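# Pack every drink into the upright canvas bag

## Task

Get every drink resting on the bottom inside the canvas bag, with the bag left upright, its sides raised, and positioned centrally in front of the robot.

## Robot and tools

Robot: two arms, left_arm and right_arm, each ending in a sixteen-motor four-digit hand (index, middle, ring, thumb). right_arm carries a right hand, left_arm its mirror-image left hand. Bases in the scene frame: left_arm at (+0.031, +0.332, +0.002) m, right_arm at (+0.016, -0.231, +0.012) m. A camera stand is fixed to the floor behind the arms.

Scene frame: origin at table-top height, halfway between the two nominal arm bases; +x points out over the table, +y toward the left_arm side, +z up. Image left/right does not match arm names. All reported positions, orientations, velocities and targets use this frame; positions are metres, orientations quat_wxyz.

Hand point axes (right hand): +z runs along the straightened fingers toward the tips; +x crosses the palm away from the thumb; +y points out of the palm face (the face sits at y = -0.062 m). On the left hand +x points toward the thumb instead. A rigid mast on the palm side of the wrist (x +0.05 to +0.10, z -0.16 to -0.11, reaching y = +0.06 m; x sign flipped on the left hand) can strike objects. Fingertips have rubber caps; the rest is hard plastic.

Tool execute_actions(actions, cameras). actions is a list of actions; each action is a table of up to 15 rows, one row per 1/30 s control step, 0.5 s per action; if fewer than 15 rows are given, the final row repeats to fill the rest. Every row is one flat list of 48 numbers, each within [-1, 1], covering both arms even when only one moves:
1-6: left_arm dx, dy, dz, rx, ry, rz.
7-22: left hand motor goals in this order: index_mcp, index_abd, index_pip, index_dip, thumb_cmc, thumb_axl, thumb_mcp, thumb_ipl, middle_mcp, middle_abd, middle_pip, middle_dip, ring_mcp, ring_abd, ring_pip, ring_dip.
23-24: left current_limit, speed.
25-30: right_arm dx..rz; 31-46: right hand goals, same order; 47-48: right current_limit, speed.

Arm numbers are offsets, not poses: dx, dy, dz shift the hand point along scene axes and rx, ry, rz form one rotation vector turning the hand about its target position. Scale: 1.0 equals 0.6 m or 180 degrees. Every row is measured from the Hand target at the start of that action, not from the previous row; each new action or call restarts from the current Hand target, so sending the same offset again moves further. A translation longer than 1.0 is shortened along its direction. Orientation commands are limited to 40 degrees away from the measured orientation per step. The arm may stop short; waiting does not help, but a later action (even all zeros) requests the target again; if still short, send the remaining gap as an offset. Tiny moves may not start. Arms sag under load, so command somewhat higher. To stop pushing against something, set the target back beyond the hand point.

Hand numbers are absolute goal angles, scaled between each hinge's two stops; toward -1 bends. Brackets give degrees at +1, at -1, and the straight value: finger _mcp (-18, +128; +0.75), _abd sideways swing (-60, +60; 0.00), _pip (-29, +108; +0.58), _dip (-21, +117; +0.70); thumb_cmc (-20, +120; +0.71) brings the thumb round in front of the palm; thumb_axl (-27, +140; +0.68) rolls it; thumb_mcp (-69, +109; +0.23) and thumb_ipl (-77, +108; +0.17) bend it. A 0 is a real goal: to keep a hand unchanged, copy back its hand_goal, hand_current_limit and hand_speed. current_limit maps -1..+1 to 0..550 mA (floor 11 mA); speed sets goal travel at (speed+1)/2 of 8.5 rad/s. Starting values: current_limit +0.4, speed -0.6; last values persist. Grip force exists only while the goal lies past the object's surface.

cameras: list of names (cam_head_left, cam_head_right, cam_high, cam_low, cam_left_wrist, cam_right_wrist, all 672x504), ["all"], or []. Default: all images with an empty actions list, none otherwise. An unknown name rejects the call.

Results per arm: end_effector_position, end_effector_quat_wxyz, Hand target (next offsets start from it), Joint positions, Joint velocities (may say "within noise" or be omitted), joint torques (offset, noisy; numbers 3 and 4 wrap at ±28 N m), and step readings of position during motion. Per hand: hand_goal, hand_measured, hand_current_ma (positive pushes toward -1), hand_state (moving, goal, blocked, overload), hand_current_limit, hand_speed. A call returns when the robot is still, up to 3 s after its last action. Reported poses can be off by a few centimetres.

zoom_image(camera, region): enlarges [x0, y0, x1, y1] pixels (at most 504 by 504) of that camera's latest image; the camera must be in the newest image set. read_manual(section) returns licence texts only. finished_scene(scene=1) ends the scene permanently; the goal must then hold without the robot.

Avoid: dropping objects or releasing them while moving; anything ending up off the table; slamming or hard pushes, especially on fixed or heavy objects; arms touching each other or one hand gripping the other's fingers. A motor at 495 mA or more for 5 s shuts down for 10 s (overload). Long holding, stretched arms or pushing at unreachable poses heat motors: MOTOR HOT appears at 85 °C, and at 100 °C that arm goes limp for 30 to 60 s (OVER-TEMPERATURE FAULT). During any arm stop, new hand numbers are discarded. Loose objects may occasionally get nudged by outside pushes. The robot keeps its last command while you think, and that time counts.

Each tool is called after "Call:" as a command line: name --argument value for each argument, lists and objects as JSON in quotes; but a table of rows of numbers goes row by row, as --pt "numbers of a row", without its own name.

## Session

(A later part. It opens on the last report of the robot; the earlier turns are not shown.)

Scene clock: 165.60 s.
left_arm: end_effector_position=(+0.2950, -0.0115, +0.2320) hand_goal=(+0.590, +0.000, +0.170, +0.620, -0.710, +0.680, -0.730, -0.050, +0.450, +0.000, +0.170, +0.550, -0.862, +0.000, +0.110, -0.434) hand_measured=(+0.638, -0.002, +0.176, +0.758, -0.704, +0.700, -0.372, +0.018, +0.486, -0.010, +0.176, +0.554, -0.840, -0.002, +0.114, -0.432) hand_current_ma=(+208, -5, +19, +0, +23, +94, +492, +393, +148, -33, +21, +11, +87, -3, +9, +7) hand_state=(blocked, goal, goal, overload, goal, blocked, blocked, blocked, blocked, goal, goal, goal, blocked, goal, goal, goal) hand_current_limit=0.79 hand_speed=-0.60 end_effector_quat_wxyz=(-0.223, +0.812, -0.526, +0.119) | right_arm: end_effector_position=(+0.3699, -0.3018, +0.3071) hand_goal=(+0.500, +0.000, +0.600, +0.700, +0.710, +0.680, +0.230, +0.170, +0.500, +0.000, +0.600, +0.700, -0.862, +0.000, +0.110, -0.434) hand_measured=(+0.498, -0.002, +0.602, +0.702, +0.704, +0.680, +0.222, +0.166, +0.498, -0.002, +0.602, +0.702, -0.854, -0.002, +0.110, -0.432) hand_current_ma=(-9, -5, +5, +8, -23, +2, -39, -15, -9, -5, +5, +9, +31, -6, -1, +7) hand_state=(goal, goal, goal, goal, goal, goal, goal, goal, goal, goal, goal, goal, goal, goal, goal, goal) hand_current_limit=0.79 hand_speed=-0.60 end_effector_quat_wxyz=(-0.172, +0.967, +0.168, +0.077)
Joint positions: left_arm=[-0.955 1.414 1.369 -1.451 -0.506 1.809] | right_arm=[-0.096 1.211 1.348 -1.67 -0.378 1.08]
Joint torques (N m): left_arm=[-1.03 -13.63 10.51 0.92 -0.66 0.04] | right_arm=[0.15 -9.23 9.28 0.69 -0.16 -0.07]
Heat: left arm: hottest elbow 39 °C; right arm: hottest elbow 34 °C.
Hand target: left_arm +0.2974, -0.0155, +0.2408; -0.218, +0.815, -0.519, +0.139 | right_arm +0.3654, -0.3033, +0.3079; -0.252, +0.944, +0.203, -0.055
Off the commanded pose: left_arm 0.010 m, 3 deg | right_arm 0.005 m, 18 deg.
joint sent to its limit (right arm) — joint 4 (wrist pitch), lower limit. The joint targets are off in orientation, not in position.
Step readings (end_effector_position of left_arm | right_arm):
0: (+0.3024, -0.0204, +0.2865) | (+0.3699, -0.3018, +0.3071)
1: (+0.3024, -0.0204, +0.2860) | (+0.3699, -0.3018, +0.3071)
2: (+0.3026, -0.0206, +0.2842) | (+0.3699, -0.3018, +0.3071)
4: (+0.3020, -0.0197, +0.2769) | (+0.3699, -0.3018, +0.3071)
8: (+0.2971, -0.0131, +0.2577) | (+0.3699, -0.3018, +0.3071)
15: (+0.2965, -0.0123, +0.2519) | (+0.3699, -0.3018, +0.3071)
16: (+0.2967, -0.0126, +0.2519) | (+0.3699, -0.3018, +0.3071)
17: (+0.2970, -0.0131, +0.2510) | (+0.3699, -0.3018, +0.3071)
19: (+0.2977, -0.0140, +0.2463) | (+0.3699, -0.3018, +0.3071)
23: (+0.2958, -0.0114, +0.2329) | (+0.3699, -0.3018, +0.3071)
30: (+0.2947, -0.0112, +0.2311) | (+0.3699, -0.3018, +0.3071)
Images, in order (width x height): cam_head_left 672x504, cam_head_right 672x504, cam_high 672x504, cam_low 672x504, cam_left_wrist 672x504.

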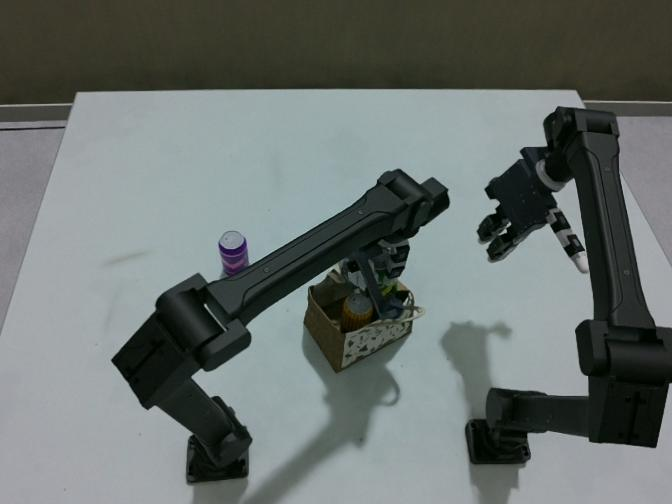

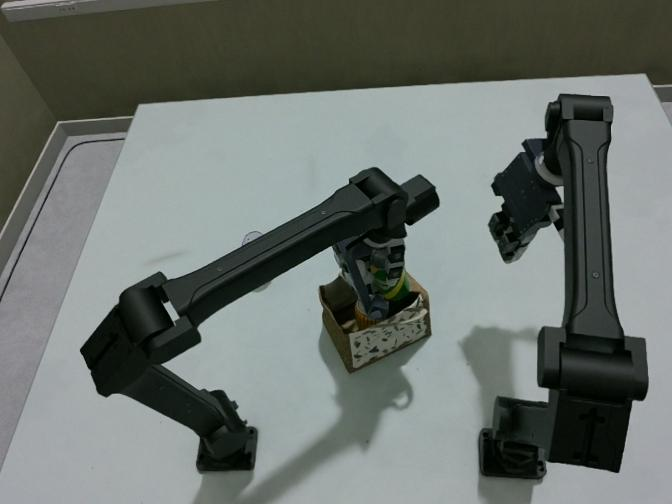

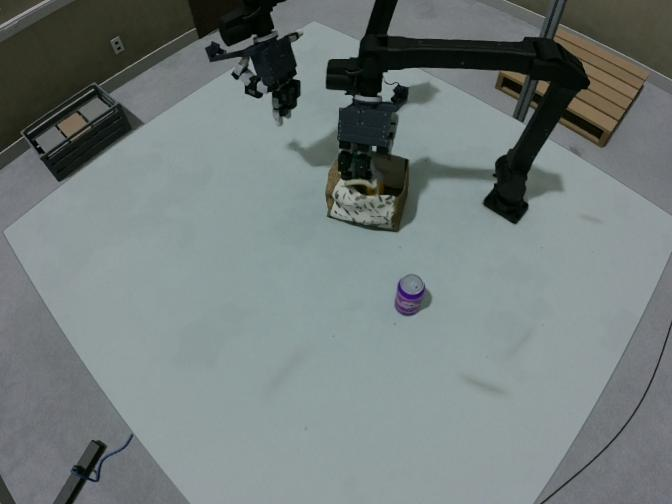

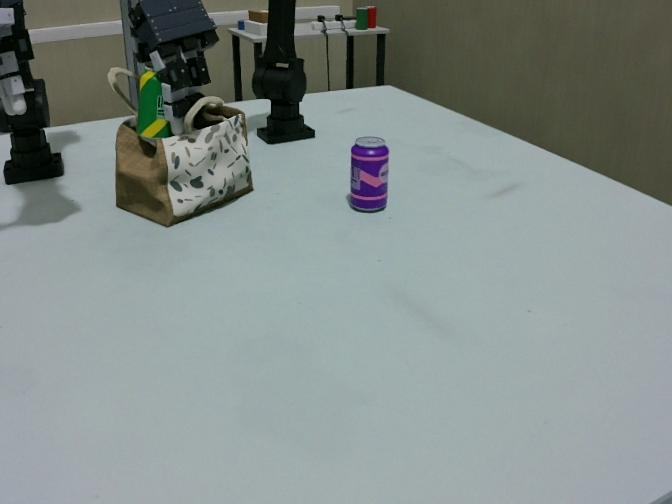

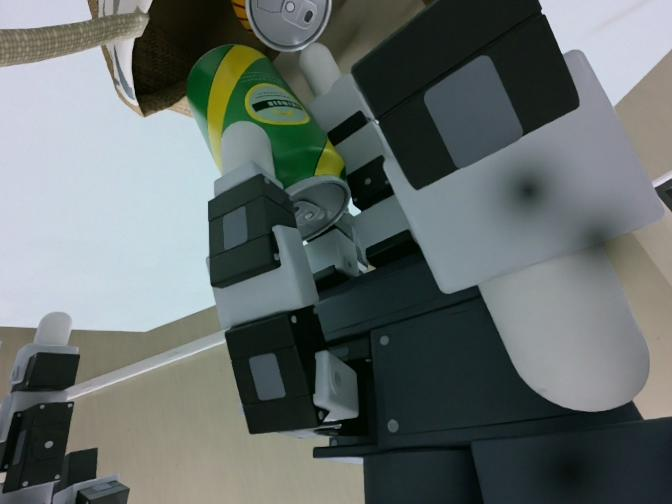

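Call:
execute_actions --actions '[[[0.01,-0.019,0,0,0,0,0.59,0,0.17,0.62,-0.71,0.68,-0.73,-0.05,0.45,0,0.17,0.55,-0.863,0,0.11,-0.435,0.79,-0.6, 0,0,0,0,0,0,0.5,0,0.6,0.7,0.71,0.68,0.23,0.17,0.5,0,0.6,0.7,-0.863,0,0.11,-0.435,0.79,-0.6]],[[0.0,0,-0.06,0,0,0,0.59,0,0.17,0.62,-0.71,0.68,-0.73,-0.05,0.45,0,0.17,0.55,-0.863,0,0.11,-0.435,0.79,-0.6, 0,0,0,0,0,0,0.5,0,0.6,0.7,0.71,0.68,0.23,0.17,0.5,0,0.6,0.7,-0.863,0,0.11,-0.435,0.79,-0.6]]]' --cameras '["cam_head_left","cam_head_right","cam_high","cam_low","cam_left_wrist"]'

Call:
zoom_image --camera "cam_head_right" --region '[290, 200, 460, 380]'

Call:
zoom_image --camera "cam_low" --region '[80, 0, 290, 240]'

Call:
zoom_image --camera "cam_head_left" --region '[270, 200, 450, 380]'

Scene clock: 167.50 s.
left_arm: end_effector_position=(+0.2950, -0.0151, +0.2132) hand_goal=(+0.590, +0.000, +0.170, +0.620, -0.710, +0.680, -0.730, -0.050, +0.450, +0.000, +0.170, +0.550, -0.862, +0.000, +0.110, -0.434) hand_measured=(+0.632, -0.018, +0.174, +0.758, -0.714, +0.680, -0.372, +0.018, +0.486, -0.028, +0.182, +0.554, -0.840, -0.002, +0.114, -0.432) hand_current_ma=(+182, -55, +10, +0, -12, +1, +492, +393, +148, -93, +40, +11, +87, -3, +9, +7) hand_state=(blocked, goal, goal, overload, goal, goal, blocked, blocked, blocked, blocked, goal, goal, blocked, goal, goal, goal) hand_current_limit=0.79 hand_speed=-0.60 end_effector_quat_wxyz=(-0.221, +0.808, -0.531, +0.127) | right_arm: end_effector_position=(+0.3699, -0.3018, +0.3071) hand_goal=(+0.500, +0.000, +0.600, +0.700, +0.710, +0.680, +0.230, +0.170, +0.500, +0.000, +0.600, +0.700, -0.862, +0.000, +0.110, -0.434) hand_measured=(+0.498, -0.002, +0.602, +0.702, +0.704, +0.680, +0.222, +0.166, +0.498, -0.002, +0.602, +0.702, -0.854, -0.002, +0.110, -0.432) hand_current_ma=(-9, -5, +5, +8, -23, +2, -39, -15, -9, -5, +5, +9, +31, -6, -1, +7) hand_state=(goal, goal, goal, goal, goal, goal, goal, goal, goal, goal, goal, goal, goal, goal, goal, goal) hand_current_limit=0.79 hand_speed=-0.60 end_effector_quat_wxyz=(-0.172, +0.967, +0.168, +0.077)
Joint positions: left_arm=[-0.96 1.414 1.318 -1.38 -0.508 1.822] | right_arm=[-0.096 1.211 1.348 -1.67 -0.378 1.08]
Joint torques (N m): left_arm=[-1.03 -9.93 10.19 1.85 -0.62 -0.17] | right_arm=[-0.32 -9.29 9.25 0.5 -0.14 -0.06]
Heat: left arm: hottest elbow 38 °C; right arm: hottest elbow 34 °C.
Hand target: left_arm +0.3033, -0.0270, +0.2048; -0.218, +0.815, -0.519, +0.139 | right_arm +0.3654, -0.3033, +0.3079; -0.252, +0.944, +0.203, -0.055
Off the commanded pose: left_arm 0.017 m, 2 deg | right_arm 0.005 m, 18 deg.
joint sent to its limit (right arm) — joint 4 (wrist pitch), lower limit. The joint targets are off in orientation, not in position.
Step readings (end_effector_position of left_arm | right_arm):
0: (+0.2950, -0.0115, +0.2320) | (+0.3699, -0.3018, +0.3071)
1: (+0.2950, -0.0115, +0.2320) | (+0.3699, -0.3018, +0.3071)
2: (+0.2950, -0.0115, +0.2320) | (+0.3699, -0.3018, +0.3071)
4: (+0.2950, -0.0115, +0.2320) | (+0.3699, -0.3018, +0.3071)
8: (+0.2948, -0.0116, +0.2320) | (+0.3699, -0.3018, +0.3071)
15: (+0.2948, -0.0116, +0.2320) | (+0.3699, -0.3018, +0.3071)
16: (+0.2950, -0.0119, +0.2321) | (+0.3699, -0.3018, +0.3071)
17: (+0.2958, -0.0129, +0.2317) | (+0.3699, -0.3018, +0.3071)
19: (+0.2982, -0.0160, +0.2291) | (+0.3699, -0.3018, +0.3071)
23: (+0.2978, -0.0154, +0.2190) | (+0.3699, -0.3018, +0.3071)
30: (+0.2951, -0.0152, +0.2132) | (+0.3699, -0.3018, +0.3071)
Images, in order (width x height): cam_head_left 672x504, cam_head_right 672x504, cam_high 672x504, cam_low 672x504, cam_left_wrist 672x504.

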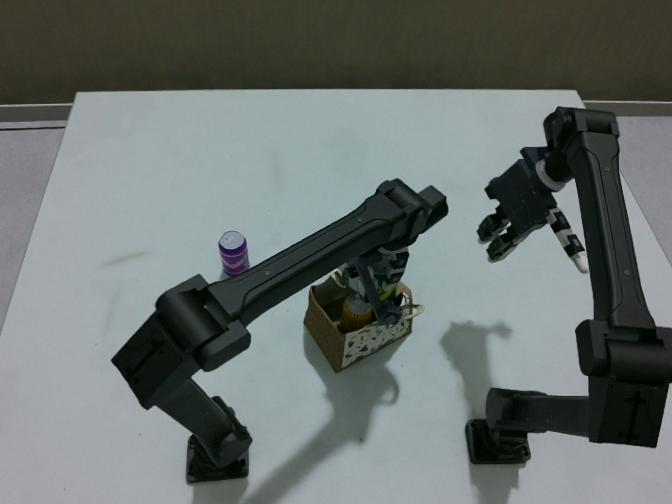

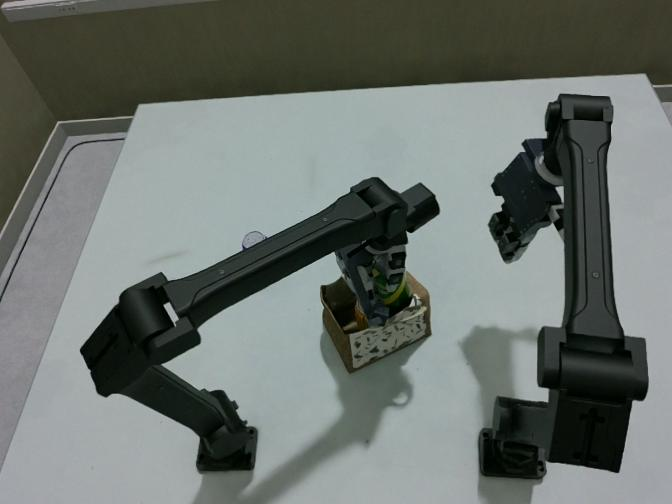

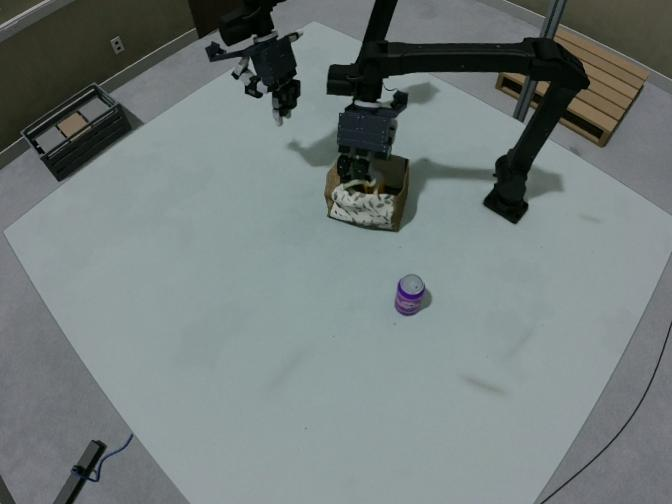

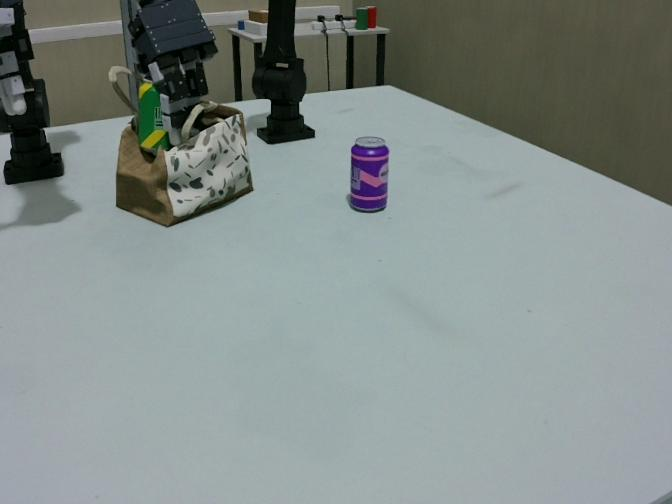

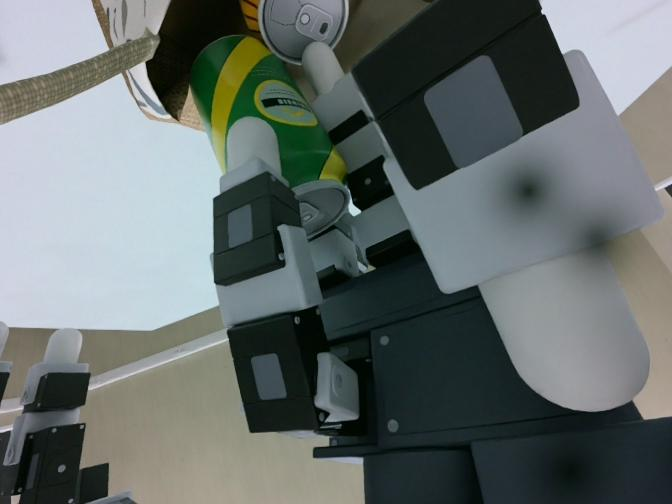

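Scaled by 2.800.

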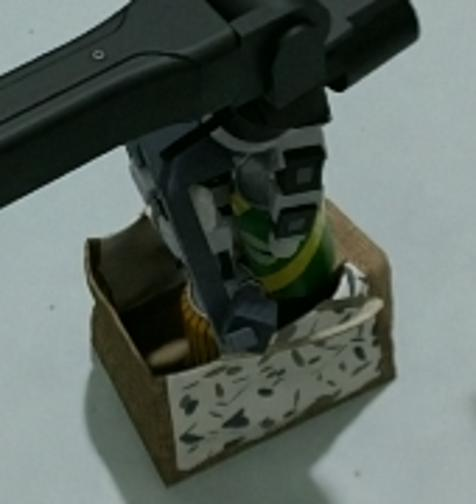

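Scaled by 2.100.

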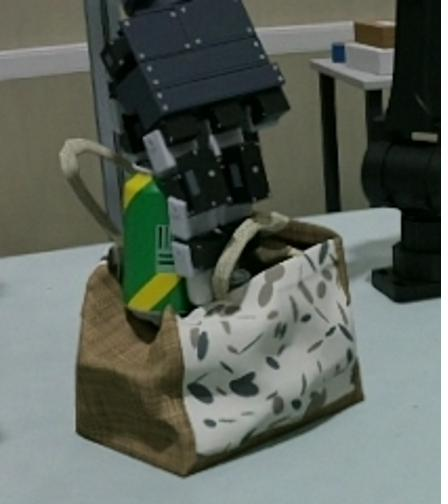

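Scaled by 2.800.

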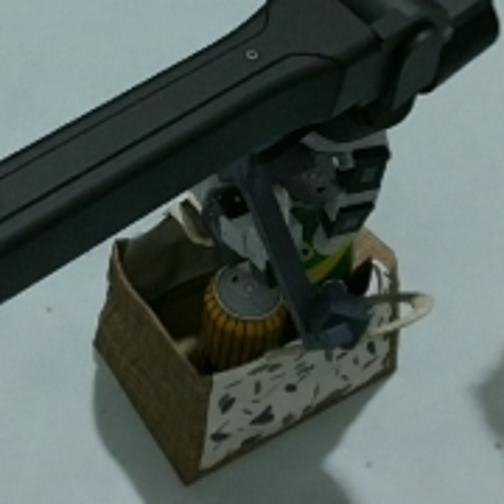

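Call:
execute_actions --actions '[[[0.015,0.0,0.08,0,0,0,0.59,0,0.17,0.62,-0.71,0.68,-0.73,-0.05,0.45,0,0.17,0.55,-0.863,0,0.11,-0.435,0.79,-0.6, 0,0,0,0,0,0,0.5,0,0.6,0.7,0.71,0.68,0.23,0.17,0.5,0,0.6,0.7,-0.863,0,0.11,-0.435,0.79,-0.6]],[[-0.013,0.025,0.05,0,0,0,0.59,0,0.17,0.62,-0.71,0.68,-0.73,-0.05,0.45,0,0.17,0.55,-0.863,0,0.11,-0.435,0.79,-0.6, 0,0,0,0,0,0,0.5,0,0.6,0.7,0.71,0.68,0.23,0.17,0.5,0,0.6,0.7,-0.863,0,0.11,-0.435,0.79,-0.6]]]' --cameras '["cam_head_left","cam_head_right","cam_high","cam_low","cam_left_wrist"]'

Call:
zoom_image --camera "cam_head_right" --region '[290, 200, 460, 380]'

Call:
zoom_image --camera "cam_low" --region '[80, 0, 290, 240]'

Call:
zoom_image --camera "cam_high" --region '[300, 100, 450, 250]'

Scene clock: 170.33 s.
left_arm: end_effector_position=(+0.2910, -0.0033, +0.2418) hand_goal=(+0.590, +0.000, +0.170, +0.620, -0.710, +0.680, -0.730, -0.050, +0.450, +0.000, +0.170, +0.550, -0.862, +0.000, +0.110, -0.434) hand_measured=(+0.632, +0.002, +0.178, +0.762, -0.706, +0.688, -0.372, +0.018, +0.476, -0.016, +0.182, +0.554, -0.840, -0.002, +0.114, -0.432) hand_current_ma=(+182, +3, +25, +0, +9, +36, +492, +393, +103, -52, +39, +11, +87, -3, +9, +7) hand_state=(blocked, goal, goal, overload, goal, goal, blocked, blocked, blocked, goal, goal, goal, blocked, goal, goal, goal) hand_current_limit=0.79 hand_speed=-0.60 end_effector_quat_wxyz=(-0.231, +0.807, -0.535, +0.097) | right_arm: end_effector_position=(+0.3699, -0.3018, +0.3071) hand_goal=(+0.500, +0.000, +0.600, +0.700, +0.710, +0.680, +0.230, +0.170, +0.500, +0.000, +0.600, +0.700, -0.862, +0.000, +0.110, -0.434) hand_measured=(+0.498, -0.002, +0.602, +0.702, +0.704, +0.680, +0.222, +0.166, +0.498, -0.002, +0.602, +0.702, -0.854, -0.002, +0.110, -0.432) hand_current_ma=(-9, -5, +5, +8, -23, +2, -39, -15, -9, -5, +5, +9, +31, -6, -1, +7) hand_state=(goal, goal, goal, goal, goal, goal, goal, goal, goal, goal, goal, goal, goal, goal, goal, goal) hand_current_limit=0.79 hand_speed=-0.60 end_effector_quat_wxyz=(-0.172, +0.967, +0.168, +0.077)
Joint positions: left_arm=[-0.95 1.423 1.405 -1.521 -0.505 1.824] | right_arm=[-0.096 1.211 1.348 -1.67 -0.378 1.08]
Joint torques (N m): left_arm=[-0.03 -14.51 16.66 -0.32 -0.62 0.13] | right_arm=[-0.03 -9 9.14 0.62 -0.14 -0.09]
Heat: left arm: hottest elbow 38 °C; right arm: hottest elbow 34 °C.
Hand target: left_arm +0.3045, -0.0121, +0.2828; -0.218, +0.815, -0.519, +0.139 | right_arm +0.3654, -0.3033, +0.3079; -0.252, +0.944, +0.203, -0.055
Off the commanded pose: left_arm 0.044 m, 5 deg | right_arm 0.005 m, 18 deg.
joint sent to its limit (right arm) — joint 4 (wrist pitch), lower limit. The joint targets are off in orientation, not in position.
Step readings (end_effector_position of left_arm | right_arm):
0: (+0.2950, -0.0151, +0.2132) | (+0.3699, -0.3018, +0.3071)
1: (+0.2950, -0.0151, +0.2132) | (+0.3699, -0.3018, +0.3071)
2: (+0.2945, -0.0145, +0.2132) | (+0.3699, -0.3018, +0.3071)
4: (+0.2927, -0.0125, +0.2153) | (+0.3699, -0.3018, +0.3071)
8: (+0.2922, -0.0124, +0.2249) | (+0.3699, -0.3018, +0.3071)
15: (+0.2954, -0.0139, +0.2312) | (+0.3699, -0.3018, +0.3071)
16: (+0.2953, -0.0137, +0.2310) | (+0.3699, -0.3018, +0.3071)
17: (+0.2945, -0.0124, +0.2314) | (+0.3699, -0.3018, +0.3071)
19: (+0.2922, -0.0090, +0.2331) | (+0.3699, -0.3018, +0.3071)
23: (+0.2906, -0.0047, +0.2381) | (+0.3699, -0.3018, +0.3071)
30: (+0.2913, -0.0037, +0.2419) | (+0.3699, -0.3018, +0.3071)
Images, in order (width x height): cam_head_left 672x504, cam_head_right 672x504, cam_high 672x504, cam_low 672x504, cam_left_wrist 672x504.

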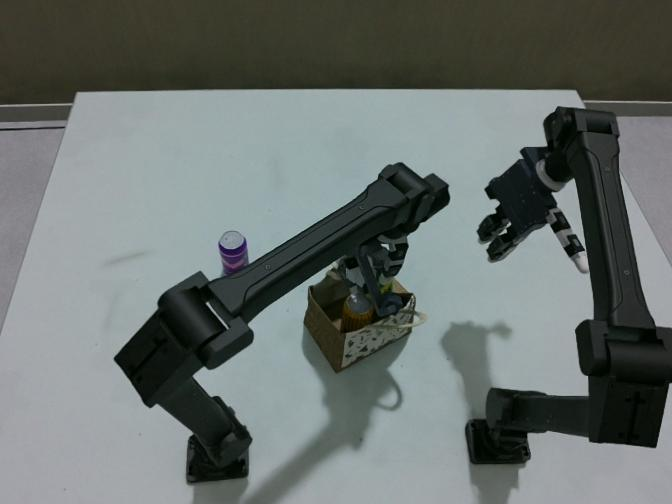

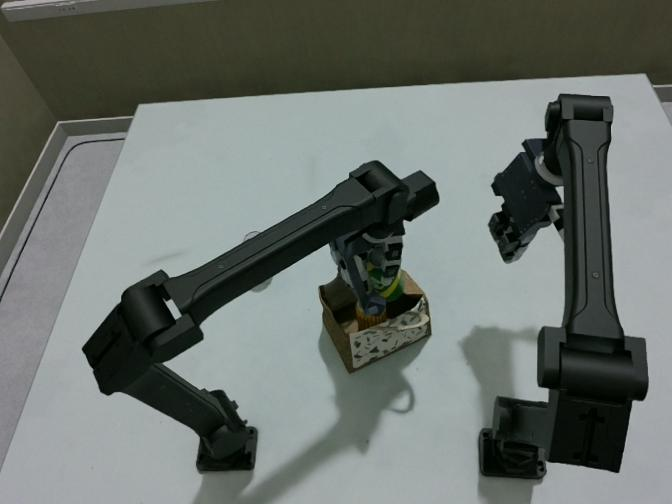

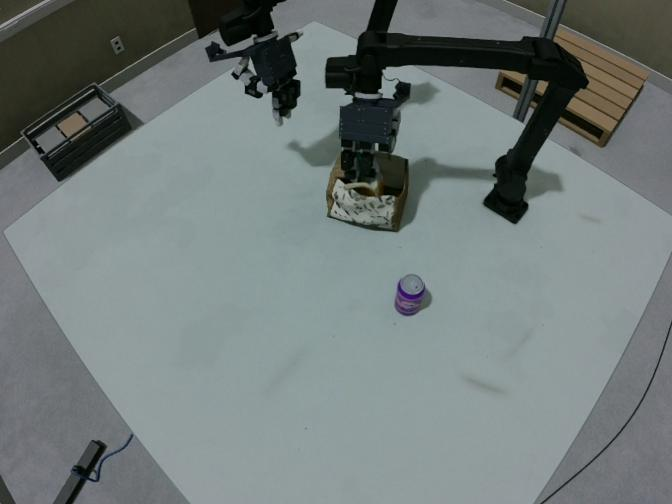

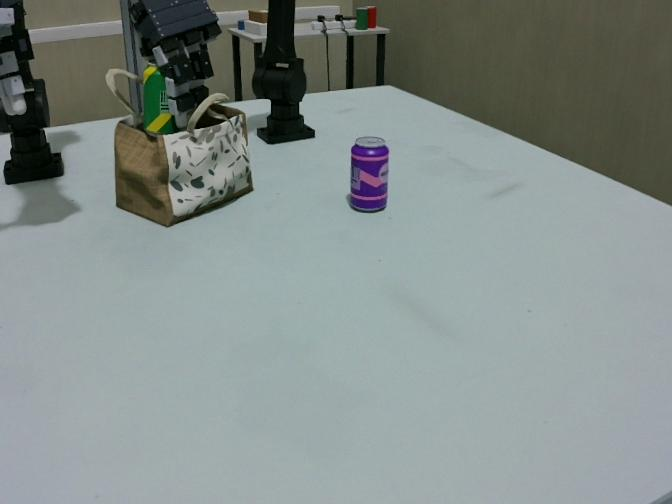

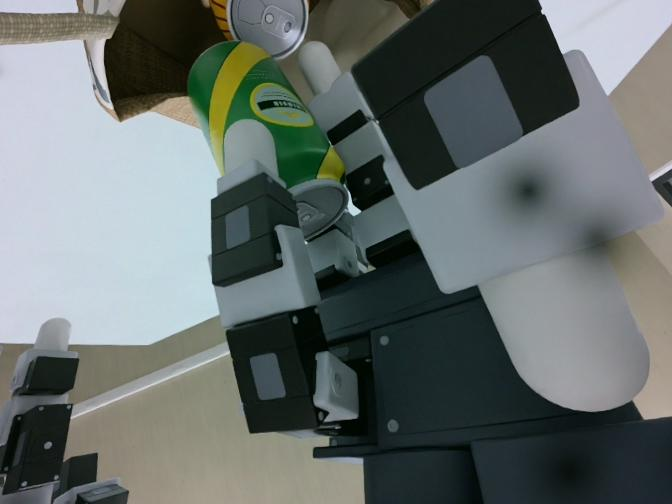

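Scaled by 2.800.

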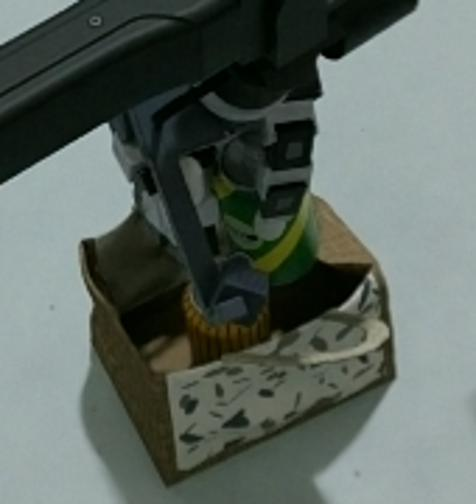

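Scaled by 2.100.

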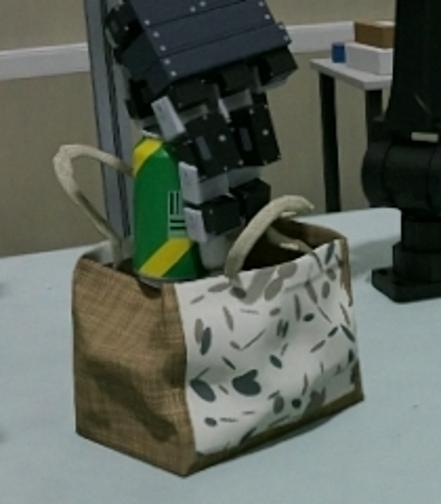

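Scaled by 3.360.

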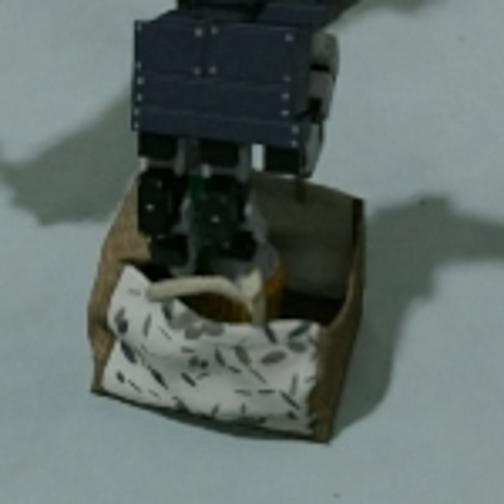

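Call:
execute_actions --actions '[[[-0.019,0.008,-0.09,0,0,0,0.59,0,0.17,0.62,-0.71,0.68,-0.73,-0.05,0.45,0,0.17,0.55,-0.863,0,0.11,-0.435,0.79,-0.6, 0,0,0,0,0,0,0.5,0,0.6,0.7,0.71,0.68,0.23,0.17,0.5,0,0.6,0.7,-0.863,0,0.11,-0.435,0.79,-0.6]],[[0.039,-0.021,-0.012,0,0,0,0.59,0,0.17,0.62,-0.71,0.68,-0.73,-0.05,0.45,0,0.17,0.55,-0.863,0,0.11,-0.435,0.79,-0.6, 0,0,0,0,0,0,0.5,0,0.6,0.7,0.71,0.68,0.23,0.17,0.5,0,0.6,0.7,-0.863,0,0.11,-0.435,0.79,-0.6]]]' --cameras '["cam_head_left","cam_head_right","cam_high","cam_low","cam_left_wrist"]'

Call:
zoom_image --camera "cam_head_right" --region '[290, 200, 460, 380]'

Call:
zoom_image --camera "cam_low" --region '[80, 0, 290, 240]'

Call:
zoom_image --camera "cam_high" --region '[300, 100, 450, 250]'

Scene clock: 172.17 s.
left_arm: end_effector_position=(+0.2991, -0.0098, +0.2196) hand_goal=(+0.590, +0.000, +0.170, +0.620, -0.710, +0.680, -0.730, -0.050, +0.450, +0.000, +0.170, +0.550, -0.862, +0.000, +0.110, -0.434) hand_measured=(+0.616, -0.012, +0.170, +0.762, -0.710, +0.686, -0.372, +0.002, +0.452, -0.010, +0.176, +0.554, -0.840, -0.002, +0.114, -0.432) hand_current_ma=(+102, -39, -1, +0, -1, +21, +492, +292, +8, -31, +16, +11, +87, -3, +9, +7) hand_state=(blocked, goal, goal, overload, goal, goal, blocked, blocked, goal, goal, goal, goal, blocked, goal, goal, goal) hand_current_limit=0.79 hand_speed=-0.60 end_effector_quat_wxyz=(-0.220, +0.809, -0.529, +0.130) | right_arm: end_effector_position=(+0.3699, -0.3018, +0.3071) hand_goal=(+0.500, +0.000, +0.600, +0.700, +0.710, +0.680, +0.230, +0.170, +0.500, +0.000, +0.600, +0.700, -0.862, +0.000, +0.110, -0.434) hand_measured=(+0.498, -0.002, +0.602, +0.702, +0.704, +0.680, +0.222, +0.166, +0.498, -0.002, +0.602, +0.702, -0.854, -0.002, +0.110, -0.432) hand_current_ma=(-9, -5, +5, +8, -23, +2, -39, -15, -9, -5, +5, +9, +31, -6, -1, +7) hand_state=(goal, goal, goal, goal, goal, goal, goal, goal, goal, goal, goal, goal, goal, goal, goal, goal) hand_current_limit=0.79 hand_speed=-0.60 end_effector_quat_wxyz=(-0.172, +0.967, +0.168, +0.077)
Joint positions: left_arm=[-0.945 1.402 1.322 -1.383 -0.506 1.836] | right_arm=[-0.096 1.211 1.348 -1.67 -0.378 1.08]
Joint torques (N m): left_arm=[0.5 -8.94 13.46 0.91 -0.52 0.08] | right_arm=[-0.5 -9.58 9.31 0.39 -0.12 -0.05]
Heat: left arm: hottest elbow 38 °C; right arm: hottest elbow 34 °C.
Hand target: left_arm +0.3165, -0.0198, +0.2215; -0.218, +0.815, -0.519, +0.139 | right_arm +0.3654, -0.3033, +0.3079; -0.252, +0.944, +0.203, -0.055
Off the commanded pose: left_arm 0.020 m, 2 deg | right_arm 0.005 m, 18 deg.
joint sent to its limit (right arm) — joint 4 (wrist pitch), lower limit. The joint targets are off in orientation, not in position.
Step readings (end_effector_position of left_arm | right_arm):
0: (+0.2910, -0.0033, +0.2418) | (+0.3699, -0.3018, +0.3071)
1: (+0.2910, -0.0033, +0.2418) | (+0.3699, -0.3018, +0.3071)
2: (+0.2916, -0.0041, +0.2417) | (+0.3699, -0.3018, +0.3071)
4: (+0.2940, -0.0072, +0.2387) | (+0.3699, -0.3018, +0.3071)
8: (+0.2923, -0.0049, +0.2254) | (+0.3699, -0.3018, +0.3071)
15: (+0.2927, -0.0054, +0.2243) | (+0.3699, -0.3018, +0.3071)
16: (+0.2927, -0.0054, +0.2242) | (+0.3699, -0.3018, +0.3071)
17: (+0.2931, -0.0059, +0.2242) | (+0.3699, -0.3018, +0.3071)
19: (+0.2942, -0.0072, +0.2238) | (+0.3699, -0.3018, +0.3071)
23: (+0.2971, -0.0090, +0.2211) | (+0.3699, -0.3018, +0.3071)
30: (+0.2991, -0.0098, +0.2196) | (+0.3699, -0.3018, +0.3071)
Images, in order (width x height): cam_head_left 672x504, cam_head_right 672x504, cam_high 672x504, cam_low 672x504, cam_left_wrist 672x504.

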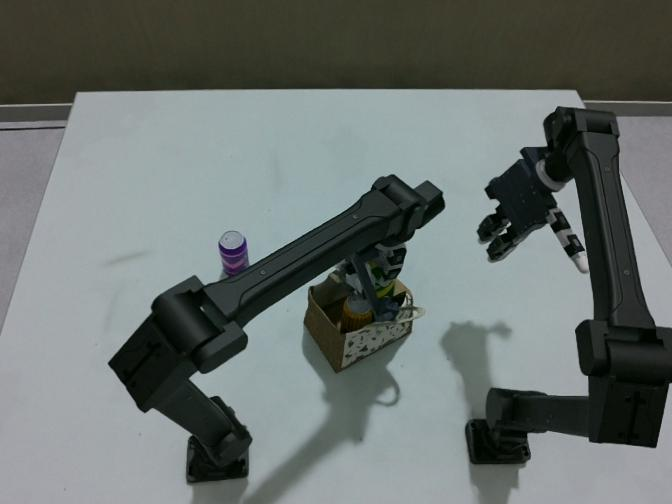

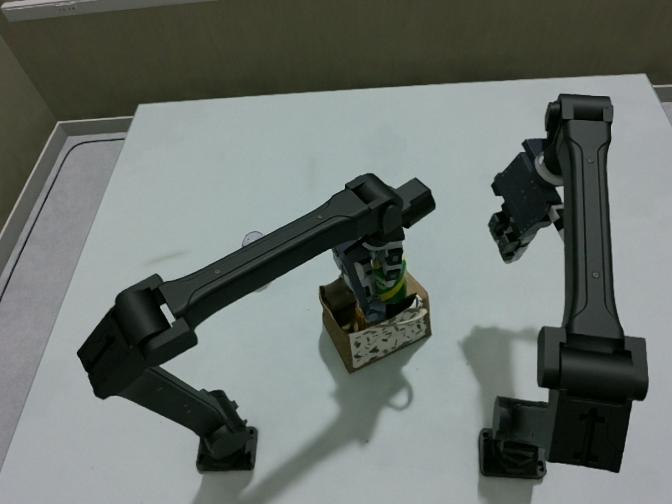

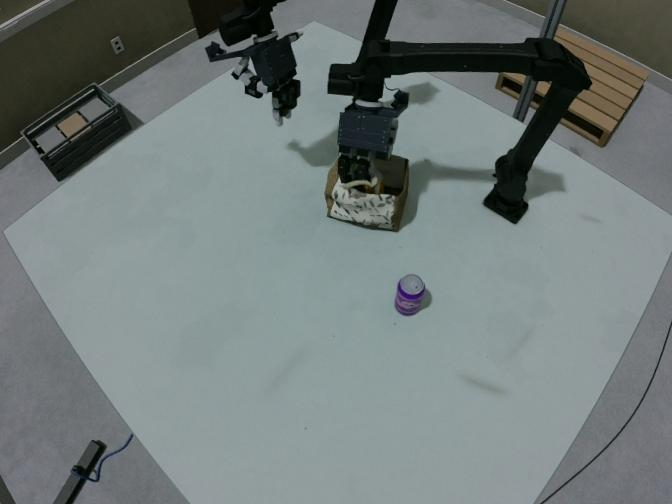

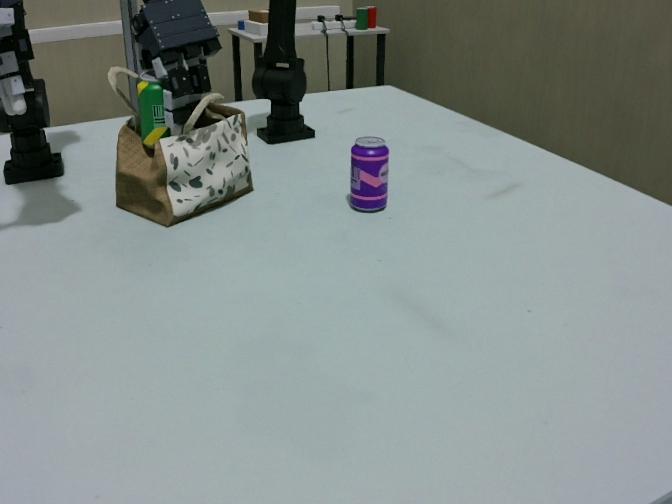

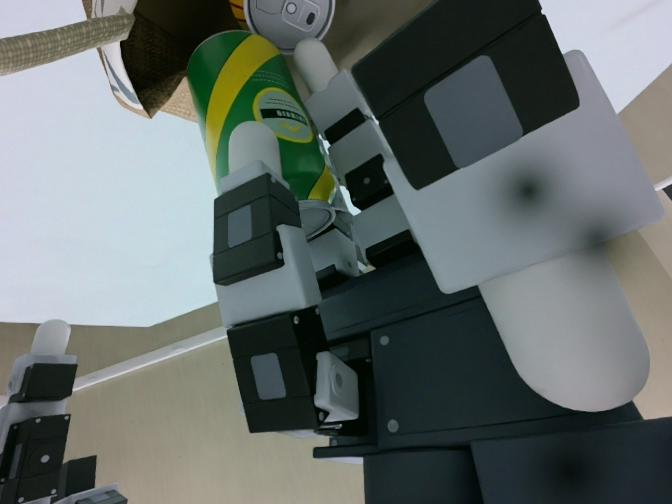

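Scaled by 2.800.

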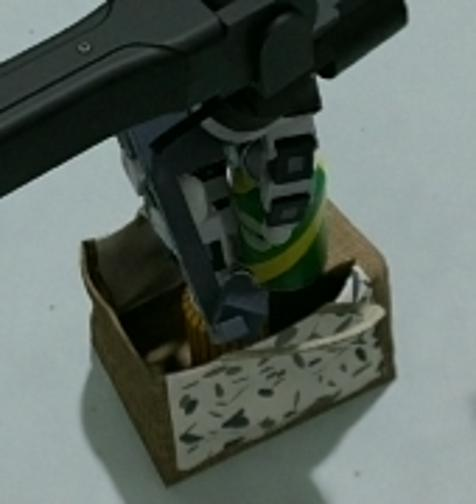

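Scaled by 2.100.

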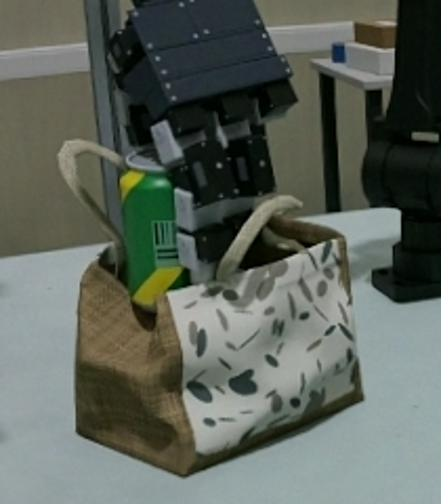

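Scaled by 3.360.

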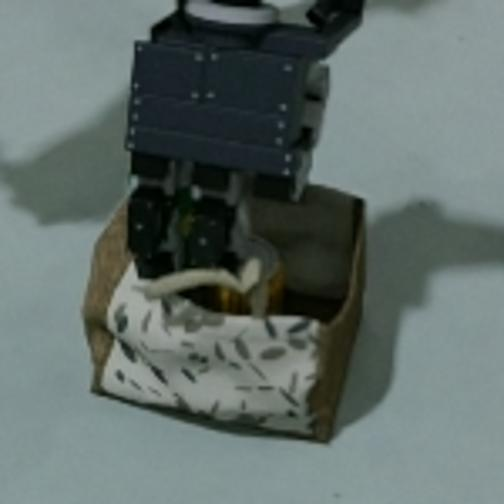

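Call:
zoom_image --camera "cam_left_wrist" --region '[60, 0, 460, 270]'

Call:
zoom_image --camera "cam_head_right" --region '[330, 230, 440, 340]'

Call:
zoom_image --camera "cam_low" --region '[105, 60, 205, 160]'

Scaled by 1.260.

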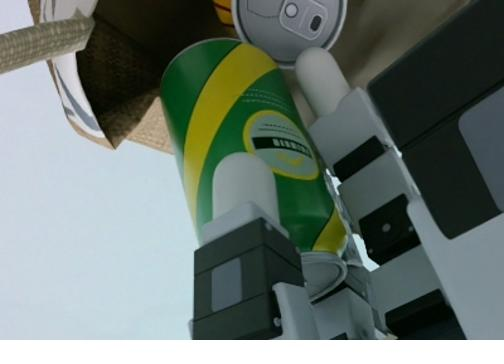

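Scaled by 4.582.

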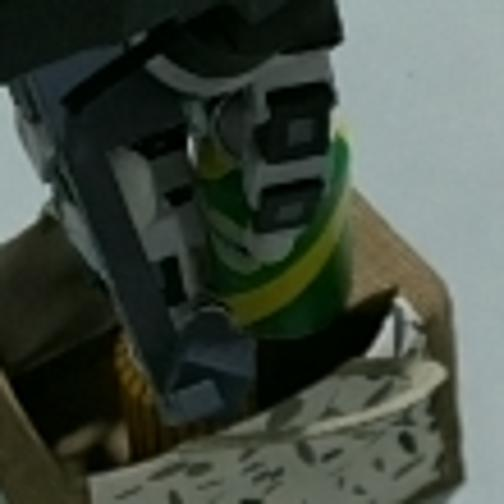

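Scaled by 5.040.

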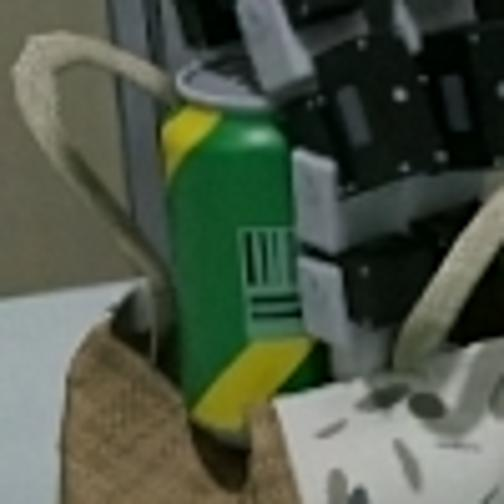

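Call:
execute_actions --actions '[[[-0.01,0.01,0.08,0,0,0,0.57,0,0.15,0.60,-0.71,0.68,-0.76,-0.05,0.43,0,0.15,0.53,-0.863,0,0.11,-0.435,0.79,-0.6, 0,0,0,0,0,0,0.5,0,0.6,0.7,0.71,0.68,0.23,0.17,0.5,0,0.6,0.7,-0.863,0,0.11,-0.435,0.79,-0.6]],[[-0.01,0.02,0.08,0,0,0,0.57,0,0.15,0.60,-0.71,0.68,-0.76,-0.05,0.43,0,0.15,0.53,-0.863,0,0.11,-0.435,0.79,-0.6, 0,0,0,0,0,0,0.5,0,0.6,0.7,0.71,0.68,0.23,0.17,0.5,0,0.6,0.7,-0.863,0,0.11,-0.435,0.79,-0.6]]]' --cameras '["cam_head_left","cam_low","cam_left_wrist"]'

Call:
zoom_image --camera "cam_low" --region '[80, 0, 290, 240]'

Scene clock: 175.03 s.
left_arm: end_effector_position=(+0.2960, +0.0012, +0.3008) hand_goal=(+0.570, +0.000, +0.150, +0.600, -0.710, +0.680, -0.760, -0.050, +0.430, +0.000, +0.150, +0.530, -0.862, +0.000, +0.110, -0.434) hand_measured=(+0.572, +0.000, +0.152, +0.786, -0.712, +0.678, -0.722, -0.042, +0.432, -0.002, +0.154, +0.534, -0.840, -0.002, +0.114, -0.432) hand_current_ma=(+3, -1, +4, +0, -5, -5, +201, +36, +3, -6, +13, +11, +87, -3, +9, +7) hand_state=(goal, goal, goal, overload, goal, goal, blocked, goal, goal, goal, goal, goal, blocked, goal, goal, goal) hand_current_limit=0.79 hand_speed=-0.60 end_effector_quat_wxyz=(-0.222, +0.811, -0.526, +0.126) | right_arm: end_effector_position=(+0.3699, -0.3018, +0.3071) hand_goal=(+0.500, +0.000, +0.600, +0.700, +0.710, +0.680, +0.230, +0.170, +0.500, +0.000, +0.600, +0.700, -0.862, +0.000, +0.110, -0.434) hand_measured=(+0.498, -0.002, +0.602, +0.702, +0.704, +0.680, +0.222, +0.166, +0.498, -0.002, +0.602, +0.702, -0.854, -0.002, +0.110, -0.432) hand_current_ma=(-9, -5, +5, +8, -23, +2, -39, -15, -9, -5, +5, +9, +31, -6, -1, +7) hand_state=(goal, goal, goal, goal, goal, goal, goal, goal, goal, goal, goal, goal, goal, goal, goal, goal) hand_current_limit=0.79 hand_speed=-0.60 end_effector_quat_wxyz=(-0.172, +0.967, +0.168, +0.077)
Joint positions: left_arm=[-0.935 1.385 1.518 -1.602 -0.508 1.836] | right_arm=[-0.096 1.211 1.348 -1.67 -0.378 1.08]
Joint torques (N m): left_arm=[0.09 -10.87 14.42 -0.28 -0.44 0.18] | right_arm=[-0.09 -8.94 9.43 0.62 -0.17 -0.05]
Heat: left arm: hottest elbow 38 °C; right arm: hottest elbow 34 °C.
Hand target: left_arm +0.3046, -0.0018, +0.3176; -0.218, +0.815, -0.519, +0.139 | right_arm +0.3654, -0.3033, +0.3079; -0.252, +0.944, +0.203, -0.055
Off the commanded pose: left_arm 0.019 m, 2 deg | right_arm 0.005 m, 18 deg.
joint sent to its limit (right arm) — joint 4 (wrist pitch), lower limit. The joint targets are off in orientation, not in position.
Step readings (end_effector_position of left_arm | right_arm):
0: (+0.2991, -0.0098, +0.2196) | (+0.3699, -0.3018, +0.3071)
1: (+0.2992, -0.0099, +0.2198) | (+0.3699, -0.3018, +0.3071)
2: (+0.2989, -0.0094, +0.2208) | (+0.3699, -0.3018, +0.3071)
4: (+0.2967, -0.0065, +0.2247) | (+0.3699, -0.3018, +0.3071)
8: (+0.2946, -0.0034, +0.2344) | (+0.3699, -0.3018, +0.3071)
15: (+0.3006, -0.0074, +0.2514) | (+0.3699, -0.3018, +0.3071)
16: (+0.3010, -0.0079, +0.2532) | (+0.3699, -0.3018, +0.3071)
17: (+0.3003, -0.0070, +0.2557) | (+0.3699, -0.3018, +0.3071)
19: (+0.2974, -0.0032, +0.2631) | (+0.3699, -0.3018, +0.3071)
23: (+0.2966, -0.0012, +0.2842) | (+0.3699, -0.3018, +0.3071)
30: (+0.2966, +0.0004, +0.3009) | (+0.3699, -0.3018, +0.3071)
Images, in order (width x height): cam_head_left 672x504, cam_low 672x504, cam_left_wrist 672x504.

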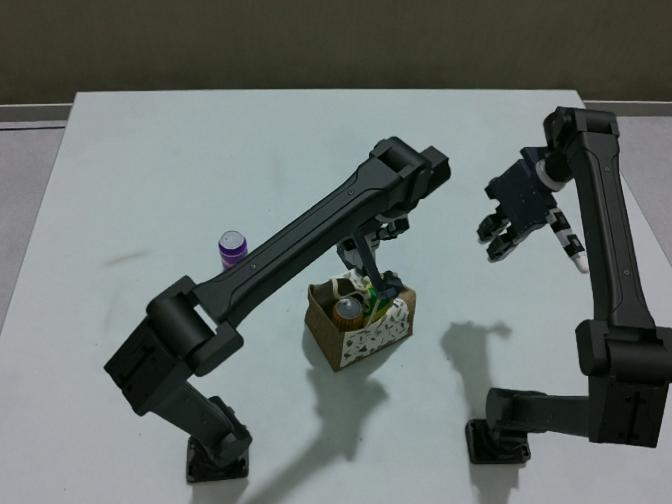

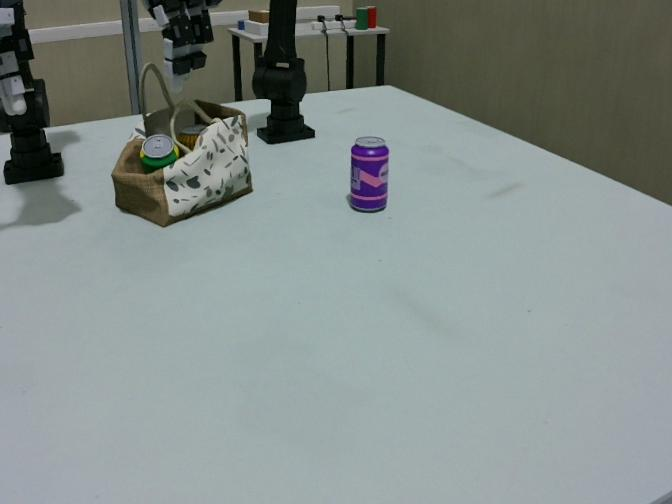

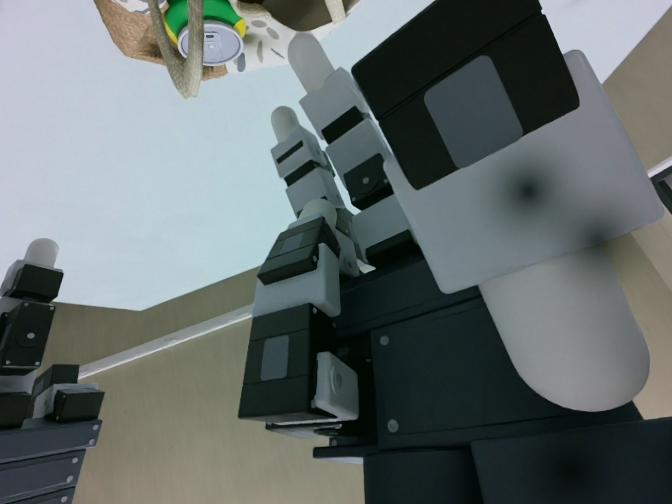

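Scaled by 2.100.

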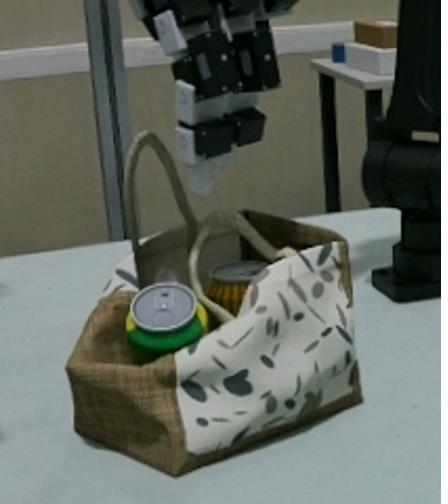

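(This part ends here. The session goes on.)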